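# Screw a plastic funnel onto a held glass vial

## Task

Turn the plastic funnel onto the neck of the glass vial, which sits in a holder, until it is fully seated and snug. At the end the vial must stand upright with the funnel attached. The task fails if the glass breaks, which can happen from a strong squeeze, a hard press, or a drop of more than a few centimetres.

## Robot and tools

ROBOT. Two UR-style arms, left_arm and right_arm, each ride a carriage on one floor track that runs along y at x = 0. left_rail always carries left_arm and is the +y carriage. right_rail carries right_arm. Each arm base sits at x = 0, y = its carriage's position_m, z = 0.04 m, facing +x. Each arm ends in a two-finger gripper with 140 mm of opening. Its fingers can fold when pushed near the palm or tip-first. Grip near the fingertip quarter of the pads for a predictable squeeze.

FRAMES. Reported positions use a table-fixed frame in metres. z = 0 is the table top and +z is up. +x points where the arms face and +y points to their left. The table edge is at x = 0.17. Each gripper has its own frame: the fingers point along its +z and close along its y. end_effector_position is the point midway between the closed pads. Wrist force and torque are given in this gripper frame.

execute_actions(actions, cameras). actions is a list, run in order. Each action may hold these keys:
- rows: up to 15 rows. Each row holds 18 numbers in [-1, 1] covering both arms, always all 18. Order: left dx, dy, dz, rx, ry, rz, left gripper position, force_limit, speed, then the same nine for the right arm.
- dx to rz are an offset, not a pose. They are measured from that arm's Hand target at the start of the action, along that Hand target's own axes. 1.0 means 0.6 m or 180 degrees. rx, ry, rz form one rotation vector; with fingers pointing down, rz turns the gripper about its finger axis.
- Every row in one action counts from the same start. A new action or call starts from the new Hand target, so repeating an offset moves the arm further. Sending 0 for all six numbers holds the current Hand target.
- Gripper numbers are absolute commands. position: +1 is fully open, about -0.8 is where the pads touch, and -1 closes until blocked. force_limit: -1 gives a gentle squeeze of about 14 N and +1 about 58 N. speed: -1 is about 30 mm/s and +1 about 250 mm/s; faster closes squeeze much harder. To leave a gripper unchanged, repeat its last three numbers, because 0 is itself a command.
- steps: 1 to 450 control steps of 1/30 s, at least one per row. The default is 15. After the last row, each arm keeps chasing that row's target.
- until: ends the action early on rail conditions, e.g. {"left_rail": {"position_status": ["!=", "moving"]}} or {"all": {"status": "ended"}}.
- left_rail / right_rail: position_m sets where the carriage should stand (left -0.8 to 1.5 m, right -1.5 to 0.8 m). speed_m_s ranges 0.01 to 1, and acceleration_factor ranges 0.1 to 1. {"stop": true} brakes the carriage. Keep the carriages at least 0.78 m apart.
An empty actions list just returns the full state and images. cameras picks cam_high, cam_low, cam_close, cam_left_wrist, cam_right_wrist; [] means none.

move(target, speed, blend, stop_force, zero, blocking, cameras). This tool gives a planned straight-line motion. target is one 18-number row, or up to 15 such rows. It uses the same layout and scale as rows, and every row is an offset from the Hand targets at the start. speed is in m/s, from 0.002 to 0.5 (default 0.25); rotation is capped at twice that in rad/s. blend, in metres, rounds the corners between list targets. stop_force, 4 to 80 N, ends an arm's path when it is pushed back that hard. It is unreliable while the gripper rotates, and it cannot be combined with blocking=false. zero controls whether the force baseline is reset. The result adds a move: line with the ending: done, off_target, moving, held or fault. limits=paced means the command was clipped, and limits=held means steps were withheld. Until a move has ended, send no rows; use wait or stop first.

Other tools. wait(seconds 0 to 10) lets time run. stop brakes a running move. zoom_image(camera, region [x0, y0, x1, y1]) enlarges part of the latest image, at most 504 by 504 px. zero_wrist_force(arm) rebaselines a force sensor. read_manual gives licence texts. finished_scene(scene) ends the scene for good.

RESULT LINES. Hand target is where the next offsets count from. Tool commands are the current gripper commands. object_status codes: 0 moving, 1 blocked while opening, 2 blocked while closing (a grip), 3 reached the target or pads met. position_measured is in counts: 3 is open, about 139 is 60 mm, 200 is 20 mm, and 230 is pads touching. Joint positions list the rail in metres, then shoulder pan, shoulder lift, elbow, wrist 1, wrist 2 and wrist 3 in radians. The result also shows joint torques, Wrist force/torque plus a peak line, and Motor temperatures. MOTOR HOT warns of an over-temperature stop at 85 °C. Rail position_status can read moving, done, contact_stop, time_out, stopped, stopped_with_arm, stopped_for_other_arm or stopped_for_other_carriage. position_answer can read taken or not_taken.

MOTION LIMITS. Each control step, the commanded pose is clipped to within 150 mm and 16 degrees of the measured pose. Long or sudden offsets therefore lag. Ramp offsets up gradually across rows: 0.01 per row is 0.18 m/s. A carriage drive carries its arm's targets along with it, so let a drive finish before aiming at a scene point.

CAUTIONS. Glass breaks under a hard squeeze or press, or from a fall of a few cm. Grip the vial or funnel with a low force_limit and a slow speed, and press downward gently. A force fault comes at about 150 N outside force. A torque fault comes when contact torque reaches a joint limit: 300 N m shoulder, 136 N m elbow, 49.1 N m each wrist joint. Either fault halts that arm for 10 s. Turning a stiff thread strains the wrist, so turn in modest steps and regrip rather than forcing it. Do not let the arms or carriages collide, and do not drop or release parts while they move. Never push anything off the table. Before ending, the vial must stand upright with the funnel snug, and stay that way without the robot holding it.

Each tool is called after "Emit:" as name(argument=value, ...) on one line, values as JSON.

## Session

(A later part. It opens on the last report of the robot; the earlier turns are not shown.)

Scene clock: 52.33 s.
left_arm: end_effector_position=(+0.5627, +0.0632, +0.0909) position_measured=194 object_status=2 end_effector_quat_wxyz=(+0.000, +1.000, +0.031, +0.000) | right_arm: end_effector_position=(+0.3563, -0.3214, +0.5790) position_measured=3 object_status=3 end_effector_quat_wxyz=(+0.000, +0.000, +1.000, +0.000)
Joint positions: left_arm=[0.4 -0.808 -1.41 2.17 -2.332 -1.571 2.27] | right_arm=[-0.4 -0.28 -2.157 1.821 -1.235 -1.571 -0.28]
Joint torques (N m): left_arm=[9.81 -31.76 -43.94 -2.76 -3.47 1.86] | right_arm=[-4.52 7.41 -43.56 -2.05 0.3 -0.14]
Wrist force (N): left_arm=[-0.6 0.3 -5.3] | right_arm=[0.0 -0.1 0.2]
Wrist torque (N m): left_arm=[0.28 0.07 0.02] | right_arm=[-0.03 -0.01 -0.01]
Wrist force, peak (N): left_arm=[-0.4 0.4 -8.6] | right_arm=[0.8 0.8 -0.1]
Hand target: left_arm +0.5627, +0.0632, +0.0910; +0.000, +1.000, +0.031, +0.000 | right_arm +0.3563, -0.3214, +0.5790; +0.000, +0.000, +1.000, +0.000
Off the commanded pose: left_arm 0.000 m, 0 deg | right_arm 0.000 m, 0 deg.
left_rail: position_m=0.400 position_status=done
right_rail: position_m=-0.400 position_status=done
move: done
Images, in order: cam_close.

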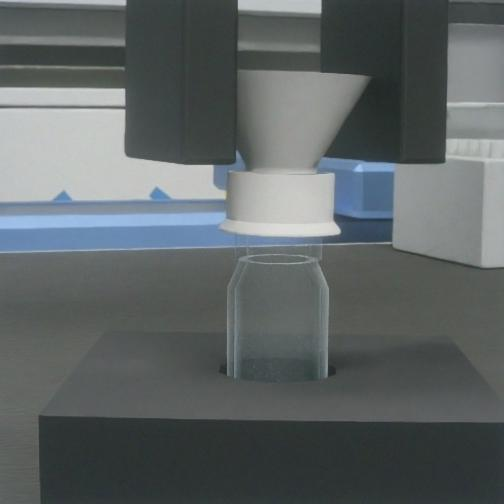

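Emit:
move(target=[0,0,0.0012,0,0,0.5,-1,-0.5,-1,0,0,0,0,0,0,1,1,1], speed=0.3, cameras=["cam_close"])

Emit:
move(target=[0,0,0.0012,0,0,0.5,-1,-0.5,-1,0,0,0,0,0,0,1,1,1], speed=0.3, cameras=["cam_close"])

Scene clock: 57.30 s.
left_arm: end_effector_position=(+0.5627, +0.0632, +0.0902) position_measured=194 object_status=2 end_effector_quat_wxyz=(+0.000, +0.729, -0.685, +0.000) | right_arm: end_effector_position=(+0.3563, -0.3214, +0.5790) position_measured=3 object_status=3 end_effector_quat_wxyz=(+0.000, +0.000, +1.000, +0.000)
Joint positions: left_arm=[0.4 -0.808 -1.409 2.171 -2.333 -1.571 3.841] | right_arm=[-0.4 -0.28 -2.157 1.821 -1.235 -1.571 -0.28]
Joint torques (N m): left_arm=[9.09 -28.85 -41.75 -1.99 -3.83 1.61] | right_arm=[-4.11 7.22 -43.51 -2.18 0.5 -0.23]
Wrist force (N): left_arm=[-0.2 -0.3 -7.2] | right_arm=[0.1 0.2 -0.3]
Wrist torque (N m): left_arm=[0.14 0.00 0.01] | right_arm=[0.05 -0.02 0.00]
Wrist force, peak (N): left_arm=[-0.5 0.5 -8.3] | right_arm=[0.0 0.0 -0.9]
Hand target: left_arm +0.5627, +0.0632, +0.0902; +0.000, +0.729, -0.685, +0.000 | right_arm +0.3563, -0.3214, +0.5790; +0.000, +0.000, +1.000, +0.000
Off the commanded pose: left_arm 0.000 m, 0 deg | right_arm 0.000 m, 0 deg.
left_rail: position_m=0.400 position_status=done
right_rail: position_m=-0.400 position_status=done
move: done
Images, in order: cam_close.

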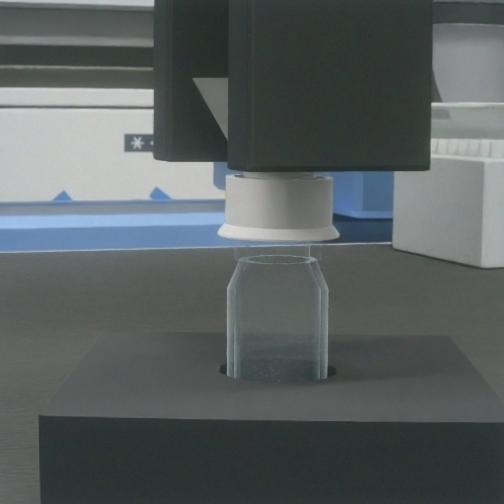

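Scene clock: 60.53 s.
left_arm: end_effector_position=(+0.5627, +0.0632, +0.0895) position_measured=194 object_status=2 end_effector_quat_wxyz=(+0.000, -0.031, +1.000, +0.000) | right_arm: end_effector_position=(+0.3563, -0.3214, +0.5790) position_measured=3 object_status=3 end_effector_quat_wxyz=(+0.000, +0.000, +1.000, +0.000)
Joint positions: left_arm=[0.4 -0.808 -1.408 2.171 -2.335 -1.571 5.412] | right_arm=[-0.4 -0.28 -2.157 1.821 -1.235 -1.571 -0.28]
Joint torques (N m): left_arm=[11.64 -27.95 -42.14 -1.91 -3.43 1.34] | right_arm=[-4.61 7.17 -44.02 -2.18 0.31 -0.05]
Wrist force (N): left_arm=[-0.1 0.8 -8.4] | right_arm=[0.1 -0.3 -0.5]
Wrist torque (N m): left_arm=[0.30 -0.02 0.03] | right_arm=[-0.05 -0.02 0.00]
Wrist force, peak (N): left_arm=[0.1 0.8 -9.5] | right_arm=[0.7 0.1 -0.6]
Hand target: left_arm +0.5627, +0.0632, +0.0895; +0.000, -0.031, +1.000, +0.000 | right_arm +0.3563, -0.3214, +0.5790; +0.000, +0.000, +1.000, +0.000
Off the commanded pose: left_arm 0.000 m, 0 deg | right_arm 0.000 m, 0 deg.
left_rail: position_m=0.400 position_status=done
right_rail: position_m=-0.400 position_status=done
move: done
Images, in order: cam_close.

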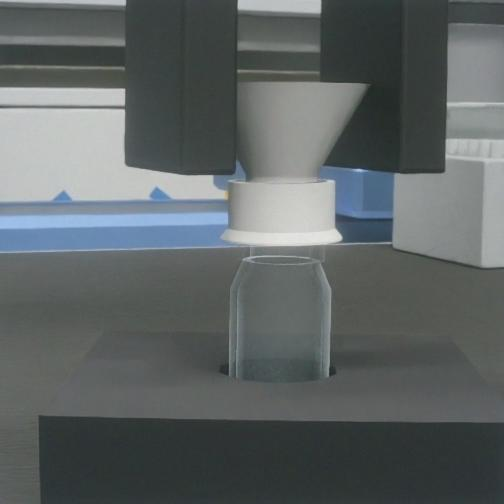

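Emit:
execute_actions(actions=[{"rows":[[0,0,0,0,0,0,0,-0.5,-1,0,0,0,0,0,0,1,1,1]],"steps":75}], cameras=["cam_close"])

Emit:
move(target=[[0,0,-0.003,0,0,-0.5,0,-0.5,-1,0,0,0,0,0,0,1,1,1],[0,0,-0.003,0,0,1,0,-0.5,-1,0,0,0,0,0,0,1,1,1],[0,0,-0.003,0,0,0.5,0,-0.5,-1,0,0,0,0,0,0,1,1,1],[0,0,-0.003,0,0,0,0,-0.5,-1,0,0,0,0,0,0,1,1,1],[0,0,-0.003,0,0,-0.5,0,-0.5,-1,0,0,0,0,0,0,1,1,1]], speed=0.5, cameras=["cam_close"])

Emit:
execute_actions(actions=[{"rows":[[0,0,0,0,0,0,-1,-0.03,-1,0,0,0,0,0,0,1,1,1]],"steps":90}], cameras=["cam_close"])

Scene clock: 64.40 s.
left_arm: end_effector_position=(+0.5627, +0.0632, +0.0895) position_measured=129 object_status=3 end_effector_quat_wxyz=(+0.000, -0.031, +1.000, +0.000) | right_arm: end_effector_position=(+0.3563, -0.3214, +0.5790) position_measured=3 object_status=3 end_effector_quat_wxyz=(+0.000, +0.000, +1.000, +0.000)
Joint positions: left_arm=[0.4 -0.808 -1.408 2.171 -2.334 -1.571 5.412] | right_arm=[-0.4 -0.28 -2.157 1.821 -1.235 -1.571 -0.28]
Joint torques (N m): left_arm=[9.1 -64.23 -34.74 -6.76 -3.33 2.01] | right_arm=[-3.9 6.07 -44.19 -2.12 0.33 -0.11]
Wrist force (N): left_arm=[-0.1 0.8 -0.5] | right_arm=[0.7 0.1 -0.3]
Wrist torque (N m): left_arm=[0.20 0.00 0.04] | right_arm=[0.03 -0.15 0.00]
Wrist force, peak (N): left_arm=[0.0 0.9 -8.7] | right_arm=[0.8 -0.5 -0.4]
Hand target: left_arm +0.5627, +0.0632, +0.0895; +0.000, -0.031, +1.000, +0.000 | right_arm +0.3563, -0.3214, +0.5790; +0.000, +0.000, +1.000, +0.000
Off the commanded pose: left_arm 0.000 m, 0 deg | right_arm 0.000 m, 0 deg.
left_rail: position_m=0.400 position_status=done
right_rail: position_m=-0.400 position_status=done
Images, in order: cam_close.

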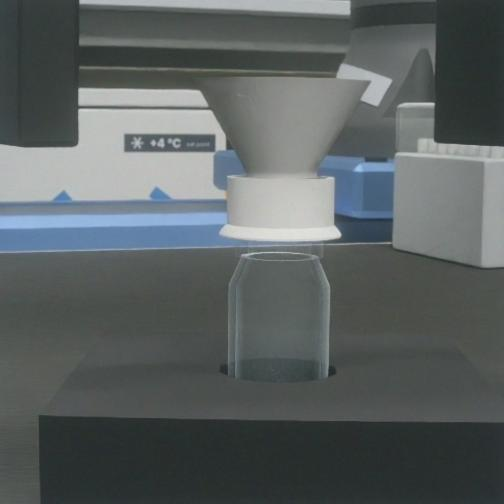

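Scene clock: 74.30 s.
left_arm: end_effector_position=(+0.5627, +0.0632, +0.0913) position_measured=129 object_status=3 end_effector_quat_wxyz=(+0.000, +0.729, -0.685, +0.000) | right_arm: end_effector_position=(+0.3563, -0.3214, +0.5790) position_measured=3 object_status=3 end_effector_quat_wxyz=(+0.000, +0.000, +1.000, +0.000)
Joint positions: left_arm=[0.4 -0.808 -1.41 2.17 -2.331 -1.571 -2.442] | right_arm=[-0.4 -0.28 -2.157 1.821 -1.235 -1.571 -0.28]
Joint torques (N m): left_arm=[-9.4 -75.21 -24.96 -3.23 2.71 -2.92] | right_arm=[-5.55 5.68 -45.28 -2.14 0.43 -0.05]
Wrist force (N): left_arm=[0.0 1.0 -0.1] | right_arm=[-0.3 -0.1 -0.4]
Wrist torque (N m): left_arm=[0.24 0.00 0.01] | right_arm=[-0.01 0.07 -0.01]
Wrist force, peak (N): left_arm=[0.1 1.4 -0.3] | right_arm=[0.3 0.8 -0.8]
Hand target: left_arm +0.5627, +0.0632, +0.0913; +0.000, +0.729, -0.685, +0.000 | right_arm +0.3563, -0.3214, +0.5790; +0.000, +0.000, +1.000, +0.000
Off the commanded pose: left_arm 0.000 m, 0 deg | right_arm 0.000 m, 0 deg.
left_rail: position_m=0.400 position_status=done
right_rail: position_m=-0.400 position_status=done
move: done
Images, in order: cam_close.

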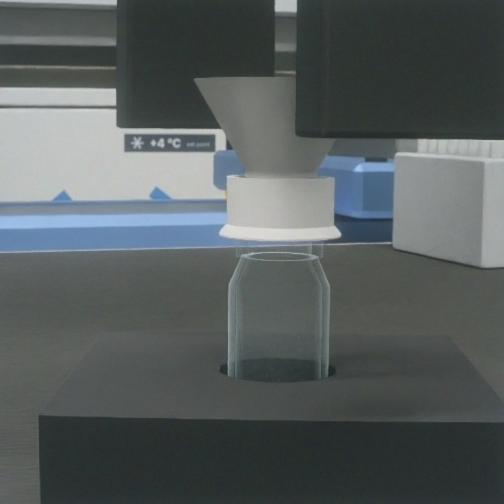

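Scene clock: 77.50 s.
left_arm: end_effector_position=(+0.5627, +0.0632, +0.0913) position_measured=195 object_status=2 end_effector_quat_wxyz=(+0.000, +0.729, -0.685, +0.000) | right_arm: end_effector_position=(+0.3563, -0.3214, +0.5790) position_measured=3 object_status=3 end_effector_quat_wxyz=(+0.000, +0.000, +1.000, +0.000)
Joint positions: left_arm=[0.4 -0.808 -1.41 2.17 -2.331 -1.571 -2.442] | right_arm=[-0.4 -0.28 -2.157 1.821 -1.235 -1.571 -0.28]
Joint torques (N m): left_arm=[-5.3 -70.71 -32.63 -4.76 2.34 -2.73] | right_arm=[-5.82 6.79 -45.45 -2.03 0.4 -0.2]
Wrist force (N): left_arm=[-0.5 1.1 -1.5] | right_arm=[0.3 0.0 0.2]
Wrist torque (N m): left_arm=[0.27 0.10 0.01] | right_arm=[0.01 -0.06 0.00]
Wrist force, peak (N): left_arm=[-0.6 1.2 -1.5] | right_arm=[0.7 -0.2 -0.7]
Hand target: left_arm +0.5627, +0.0632, +0.0913; +0.000, +0.729, -0.685, +0.000 | right_arm +0.3563, -0.3214, +0.5790; +0.000, +0.000, +1.000, +0.000
Off the commanded pose: left_arm 0.000 m, 0 deg | right_arm 0.000 m, 0 deg.
left_rail: position_m=0.400 position_status=done
right_rail: position_m=-0.400 position_status=done
Images, in order: cam_close.

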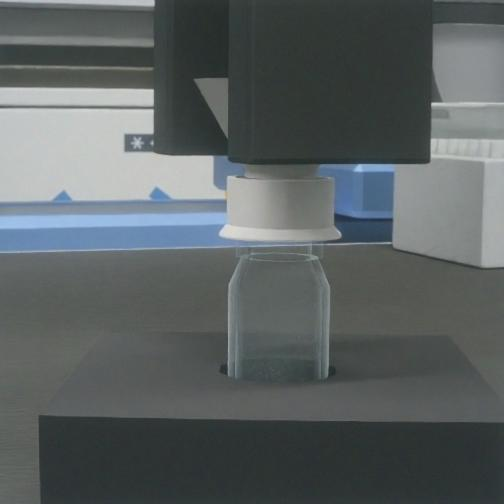

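Emit:
move(target=[0,0,0.0013,0,0,0.5,-1,-0.03,-1,0,0,0,0,0,0,1,1,1], speed=0.35, cameras=["cam_close"])

Emit:
move(target=[0,0,0.0013,0,0,0.5,-1,-0.03,-1,0,0,0,0,0,0,1,1,1], speed=0.35, cameras=["cam_close"])

Emit:
move(target=[0,0,0.0013,0,0,0.5,-1,-0.03,-1,0,0,0,0,0,0,1,1,1], speed=0.35, cameras=["cam_close"])

Scene clock: 81.20 s.
left_arm: end_effector_position=(+0.5627, +0.0632, +0.0905) position_measured=195 object_status=2 end_effector_quat_wxyz=(+0.000, -0.031, +1.000, +0.000) | right_arm: end_effector_position=(+0.3563, -0.3214, +0.5790) position_measured=3 object_status=3 end_effector_quat_wxyz=(+0.000, +0.000, +1.000, +0.000)
Joint positions: left_arm=[0.4 -0.808 -1.409 2.171 -2.332 -1.571 -0.871] | right_arm=[-0.4 -0.28 -2.157 1.821 -1.235 -1.571 -0.28]
Joint torques (N m): left_arm=[10.72 -31.64 -44.73 -2.1 -3.83 1.6] | right_arm=[-6.2 7.19 -46.36 -2.25 0.41 -0.12]
Wrist force (N): left_arm=[-0.1 0.6 -3.9] | right_arm=[0.3 0.1 -0.1]
Wrist torque (N m): left_arm=[0.17 0.00 0.03] | right_arm=[0.02 -0.08 0.00]
Wrist force, peak (N): left_arm=[-0.2 1.2 -4.8] | right_arm=[1.0 0.1 -0.1]
Hand target: left_arm +0.5627, +0.0632, +0.0905; +0.000, -0.031, +1.000, +0.000 | right_arm +0.3563, -0.3214, +0.5790; +0.000, +0.000, +1.000, +0.000
Off the commanded pose: left_arm 0.000 m, 0 deg | right_arm 0.000 m, 0 deg.
left_rail: position_m=0.400 position_status=done
right_rail: position_m=-0.400 position_status=done
move: done
Images, in order: cam_close.

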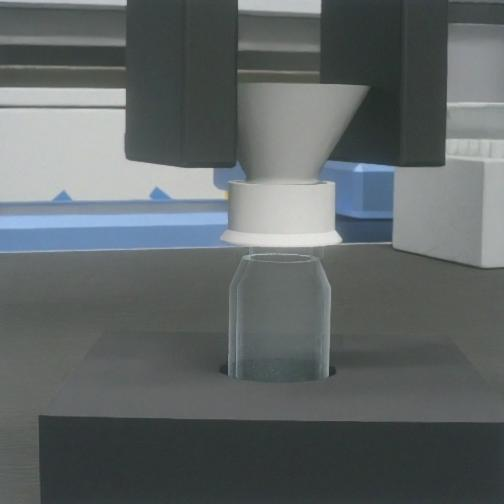

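Scene clock: 84.07 s.
left_arm: end_effector_position=(+0.5627, +0.0632, +0.0897) position_measured=195 object_status=2 end_effector_quat_wxyz=(+0.000, +0.685, +0.729, +0.000) | right_arm: end_effector_position=(+0.3563, -0.3214, +0.5790) position_measured=3 object_status=3 end_effector_quat_wxyz=(+0.000, +0.000, +1.000, +0.000)
Joint positions: left_arm=[0.4 -0.808 -1.408 2.171 -2.334 -1.571 0.7] | right_arm=[-0.4 -0.28 -2.157 1.821 -1.235 -1.571 -0.281]
Joint torques (N m): left_arm=[9.66 -29.69 -43.19 -2.44 -3.37 1.93] | right_arm=[-5.48 7.74 -46.22 -2.18 0.43 -0.29]
Wrist force (N): left_arm=[-0.4 0.8 -6.1] | right_arm=[0.3 -0.1 -0.5]
Wrist torque (N m): left_arm=[0.21 0.07 0.02] | right_arm=[-0.03 -0.06 0.00]
Wrist force, peak (N): left_arm=[0.3 0.7 -7.7] | right_arm=[1.2 -0.2 0.3]
Hand target: left_arm +0.5627, +0.0632, +0.0898; +0.000, +0.685, +0.729, +0.000 | right_arm +0.3563, -0.3214, +0.5790; +0.000, +0.000, +1.000, +0.000
Off the commanded pose: left_arm 0.000 m, 0 deg | right_arm 0.000 m, 0 deg.
left_rail: position_m=0.400 position_status=done
right_rail: position_m=-0.400 position_status=done
move: done
Images, in order: cam_close.

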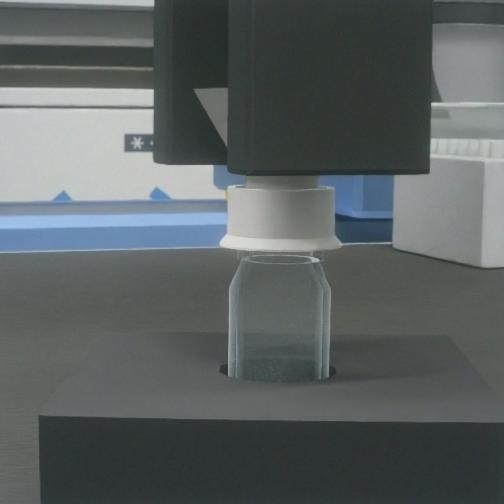

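Scene clock: 86.93 s.
left_arm: end_effector_position=(+0.5627, +0.0632, +0.0890) position_measured=195 object_status=2 end_effector_quat_wxyz=(+0.000, +1.000, +0.031, +0.000) | right_arm: end_effector_position=(+0.3563, -0.3214, +0.5790) position_measured=3 object_status=3 end_effector_quat_wxyz=(+0.000, +0.000, +1.000, +0.000)
Joint positions: left_arm=[0.4 -0.808 -1.407 2.172 -2.336 -1.571 2.27] | right_arm=[-0.4 -0.28 -2.157 1.821 -1.235 -1.571 -0.281]
Joint torques (N m): left_arm=[11.72 -27.47 -41.41 -2.19 -3.22 1.85] | right_arm=[-4.57 7.37 -46.19 -2.02 0.62 -0.21]
Wrist force (N): left_arm=[-0.6 0.8 -9.7] | right_arm=[-0.1 -0.3 -0.2]
Wrist torque (N m): left_arm=[0.27 0.10 0.02] | right_arm=[-0.06 0.03 0.00]
Wrist force, peak (N): left_arm=[-0.2 1.0 -11.1] | right_arm=[0.1 -0.4 -0.9]
Hand target: left_arm +0.5627, +0.0632, +0.0890; +0.000, +1.000, +0.031, +0.000 | right_arm +0.3563, -0.3214, +0.5790; +0.000, +0.000, +1.000, +0.000
Off the commanded pose: left_arm 0.000 m, 0 deg | right_arm 0.000 m, 0 deg.
left_rail: position_m=0.400 position_status=done
right_rail: position_m=-0.400 position_status=done
move: done
Images, in order: cam_close.

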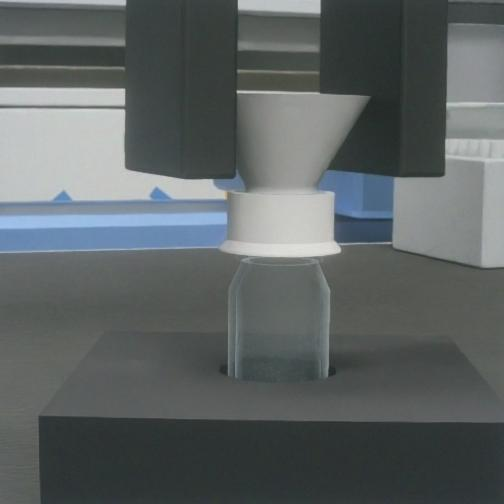

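Emit:
move(target=[0,0,0.0009,0,0,0.5,-1,-0.03,-1,0,0,0,0,0,0,1,1,1], speed=0.35, cameras=["cam_close"])

Emit:
move(target=[0,0,0.0006,0,0,0.5,-1,-0.03,-1,0,0,0,0,0,0,1,1,1], speed=0.35, cameras=["cam_close"])

Emit:
zoom_image(camera="cam_close", region=[180, 180, 380, 330])

Scene clock: 90.60 s.
left_arm: end_effector_position=(+0.5627, +0.0632, +0.0884) position_measured=195 object_status=2 end_effector_quat_wxyz=(+0.000, +0.729, -0.685, +0.000) | right_arm: end_effector_position=(+0.3563, -0.3214, +0.5790) position_measured=3 object_status=3 end_effector_quat_wxyz=(+0.000, +0.000, +1.000, +0.000)
Joint positions: left_arm=[0.4 -0.808 -1.406 2.172 -2.337 -1.571 3.841] | right_arm=[-0.4 -0.28 -2.157 1.821 -1.235 -1.571 -0.281]
Joint torques (N m): left_arm=[9.96 -26.43 -41.64 -2.3 -3.43 2.27] | right_arm=[-7.32 6.95 -47.41 -2 0.49 -0.16]
Wrist force (N): left_arm=[-0.4 1.1 -9.0] | right_arm=[0.2 0.1 -0.1]
Wrist torque (N m): left_arm=[0.24 0.07 -0.05] | right_arm=[0.03 -0.04 0.00]
Wrist force, peak (N): left_arm=[-0.5 1.3 -12.0] | right_arm=[0.8 0.3 -1.0]
Hand target: left_arm +0.5627, +0.0632, +0.0884; +0.000, +0.729, -0.685, +0.000 | right_arm +0.3563, -0.3214, +0.5790; +0.000, +0.000, +1.000, +0.000
Off the commanded pose: left_arm 0.000 m, 0 deg | right_arm 0.000 m, 0 deg.
left_rail: position_m=0.400 position_status=done
right_rail: position_m=-0.400 position_status=done
move: done
Images, in order: cam_close.

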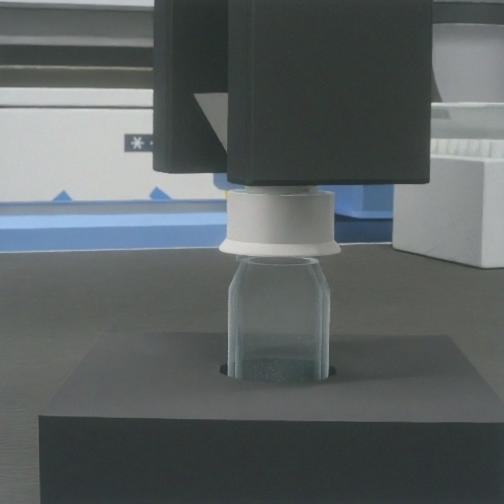

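Scene clock: 93.47 s.
left_arm: end_effector_position=(+0.5627, +0.0632, +0.0881) position_measured=195 object_status=2 end_effector_quat_wxyz=(+0.000, -0.031, +1.000, +0.000) | right_arm: end_effector_position=(+0.3563, -0.3214, +0.5790) position_measured=3 object_status=3 end_effector_quat_wxyz=(+0.000, +0.000, +1.000, +0.000)
Joint positions: left_arm=[0.4 -0.808 -1.406 2.172 -2.337 -1.571 5.412] | right_arm=[-0.4 -0.28 -2.157 1.821 -1.235 -1.571 -0.28]
Joint torques (N m): left_arm=[8.59 -24.7 -40.62 -1.49 -3.69 1.63] | right_arm=[-5.45 4.83 -47.52 -1.99 0.83 -0.23]
Wrist force (N): left_arm=[0.0 1.2 -9.4] | right_arm=[0.5 0.1 -0.2]
Wrist torque (N m): left_arm=[0.20 -0.02 -0.04] | right_arm=[0.03 -0.11 0.00]
Wrist force, peak (N): left_arm=[0.0 1.4 -11.0] | right_arm=[0.2 -0.4 -0.9]
Hand target: left_arm +0.5627, +0.0632, +0.0881; +0.000, -0.031, +1.000, +0.000 | right_arm +0.3563, -0.3214, +0.5790; +0.000, +0.000, +1.000, +0.000
Off the commanded pose: left_arm 0.000 m, 0 deg | right_arm 0.000 m, 0 deg.
left_rail: position_m=0.400 position_status=done
right_rail: position_m=-0.400 position_status=done
move: done
Images, in order: cam_close.

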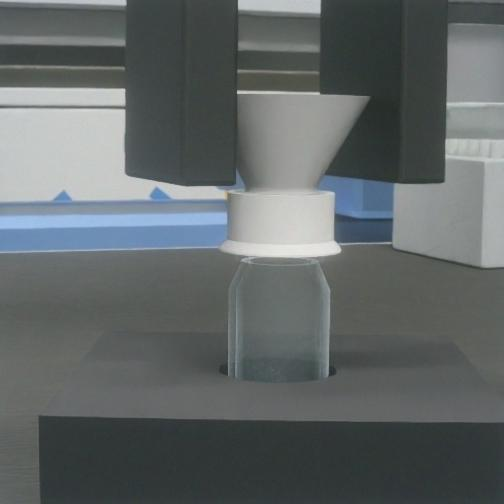

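Scaled by 2.520 from the camera's 504x504 image, which has a finer 720x720 frame.

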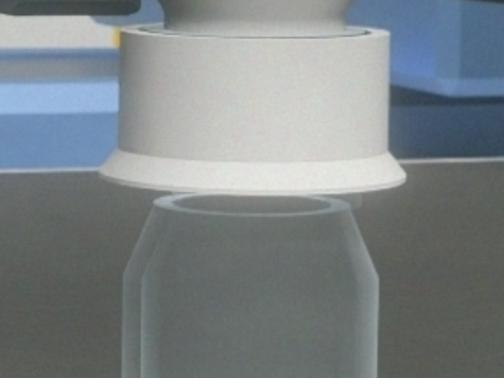

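Emit:
execute_actions(actions=[{"rows":[[0,0,0,0,0,0,0.2,-0.03,-1,0,0,0,0,0,0,1,1,1]],"steps":90}], cameras=[])

Emit:
move(target=[0,0,-0.2,0,0,0,0.2,-0.03,-1,0,0,0,0,0,0,1,1,1], speed=0.15, cameras=["cam_close"])

Scene clock: 97.27 s.
left_arm: end_effector_position=(+0.5627, +0.0632, +0.0881) position_measured=104 object_status=3 end_effector_quat_wxyz=(+0.000, -0.031, +1.000, +0.000) | right_arm: end_effector_position=(+0.3563, -0.3214, +0.5790) position_measured=3 object_status=3 end_effector_quat_wxyz=(+0.000, +0.000, +1.000, +0.000)
Joint positions: left_arm=[0.4 -0.808 -1.406 2.172 -2.337 -1.571 5.412] | right_arm=[-0.4 -0.28 -2.157 1.821 -1.235 -1.571 -0.28]
Joint torques (N m): left_arm=[10.74 -66.54 -35.26 -6.47 -3.07 1.05] | right_arm=[-7.58 8.01 -47.49 -2.27 0.6 -0.38]
Wrist force (N): left_arm=[0.2 0.9 0.1] | right_arm=[0.3 0.2 0.3]
Wrist torque (N m): left_arm=[0.21 -0.06 0.02] | right_arm=[0.04 -0.05 -0.01]
Wrist force, peak (N): left_arm=[0.0 1.3 -9.7] | right_arm=[0.4 -0.3 -0.9]
Hand target: left_arm +0.5627, +0.0632, +0.0881; +0.000, -0.031, +1.000, +0.000 | right_arm +0.3563, -0.3214, +0.5790; +0.000, +0.000, +1.000, +0.000
Off the commanded pose: left_arm 0.000 m, 0 deg | right_arm 0.000 m, 0 deg.
left_rail: position_m=0.400 position_status=done
right_rail: position_m=-0.400 position_status=done

Scene clock: 98.57 s.
left_arm: end_effector_position=(+0.5627, +0.0632, +0.2080) position_measured=104 object_status=3 end_effector_quat_wxyz=(+0.000, -0.031, +1.000, +0.000) | right_arm: end_effector_position=(+0.3563, -0.3214, +0.5790) position_measured=3 object_status=3 end_effector_quat_wxyz=(+0.000, +0.000, +1.000, +0.000)
Joint positions: left_arm=[0.4 -0.808 -1.544 2.065 -2.092 -1.571 5.412] | right_arm=[-0.4 -0.28 -2.157 1.821 -1.235 -1.571 -0.28]
Joint torques (N m): left_arm=[-8.22 -69.31 -53.11 -2.51 -1.88 -2.57] | right_arm=[-6.87 6.33 -47.7 -2.08 0.59 -0.31]
Wrist force (N): left_arm=[-0.3 1.0 -0.1] | right_arm=[0.0 -0.2 -0.1]
Wrist torque (N m): left_arm=[0.24 0.04 0.05] | right_arm=[-0.03 0.00 -0.01]
Wrist force, peak (N): left_arm=[0.2 1.4 2.0] | right_arm=[0.9 -0.3 0.0]
Hand target: left_arm +0.5627, +0.0632, +0.2081; +0.000, -0.031, +1.000, +0.000 | right_arm +0.3563, -0.3214, +0.5790; +0.000, +0.000, +1.000, +0.000
Off the commanded pose: left_arm 0.000 m, 0 deg | right_arm 0.000 m, 0 deg.
left_rail: position_m=0.400 position_status=done
right_rail: position_m=-0.400 position_status=done
move: done
Images, in order: cam_close.

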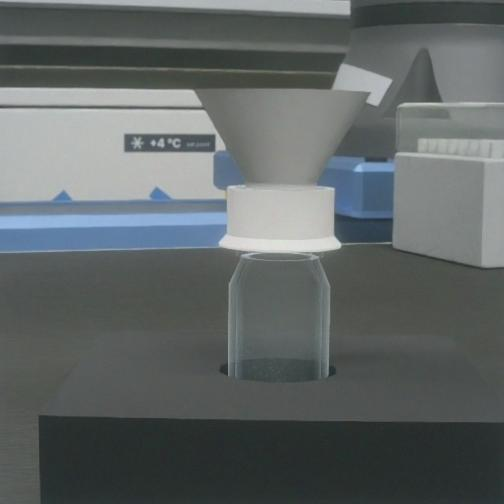

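Emit:
zoom_image(camera="cam_close", region=[180, 180, 380, 330])

Scaled by 2.520 from the camera's 504x504 image, which has a finer 720x720 frame.

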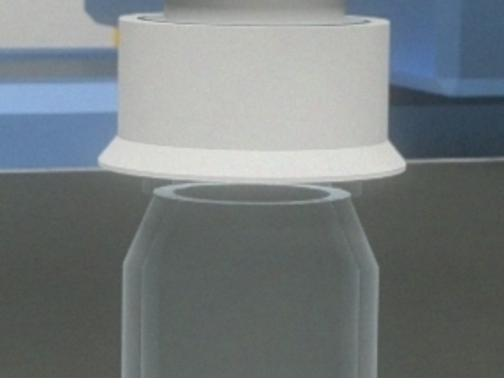

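Emit:
finished_scene(scene=2)

The scene is finished: the task was done.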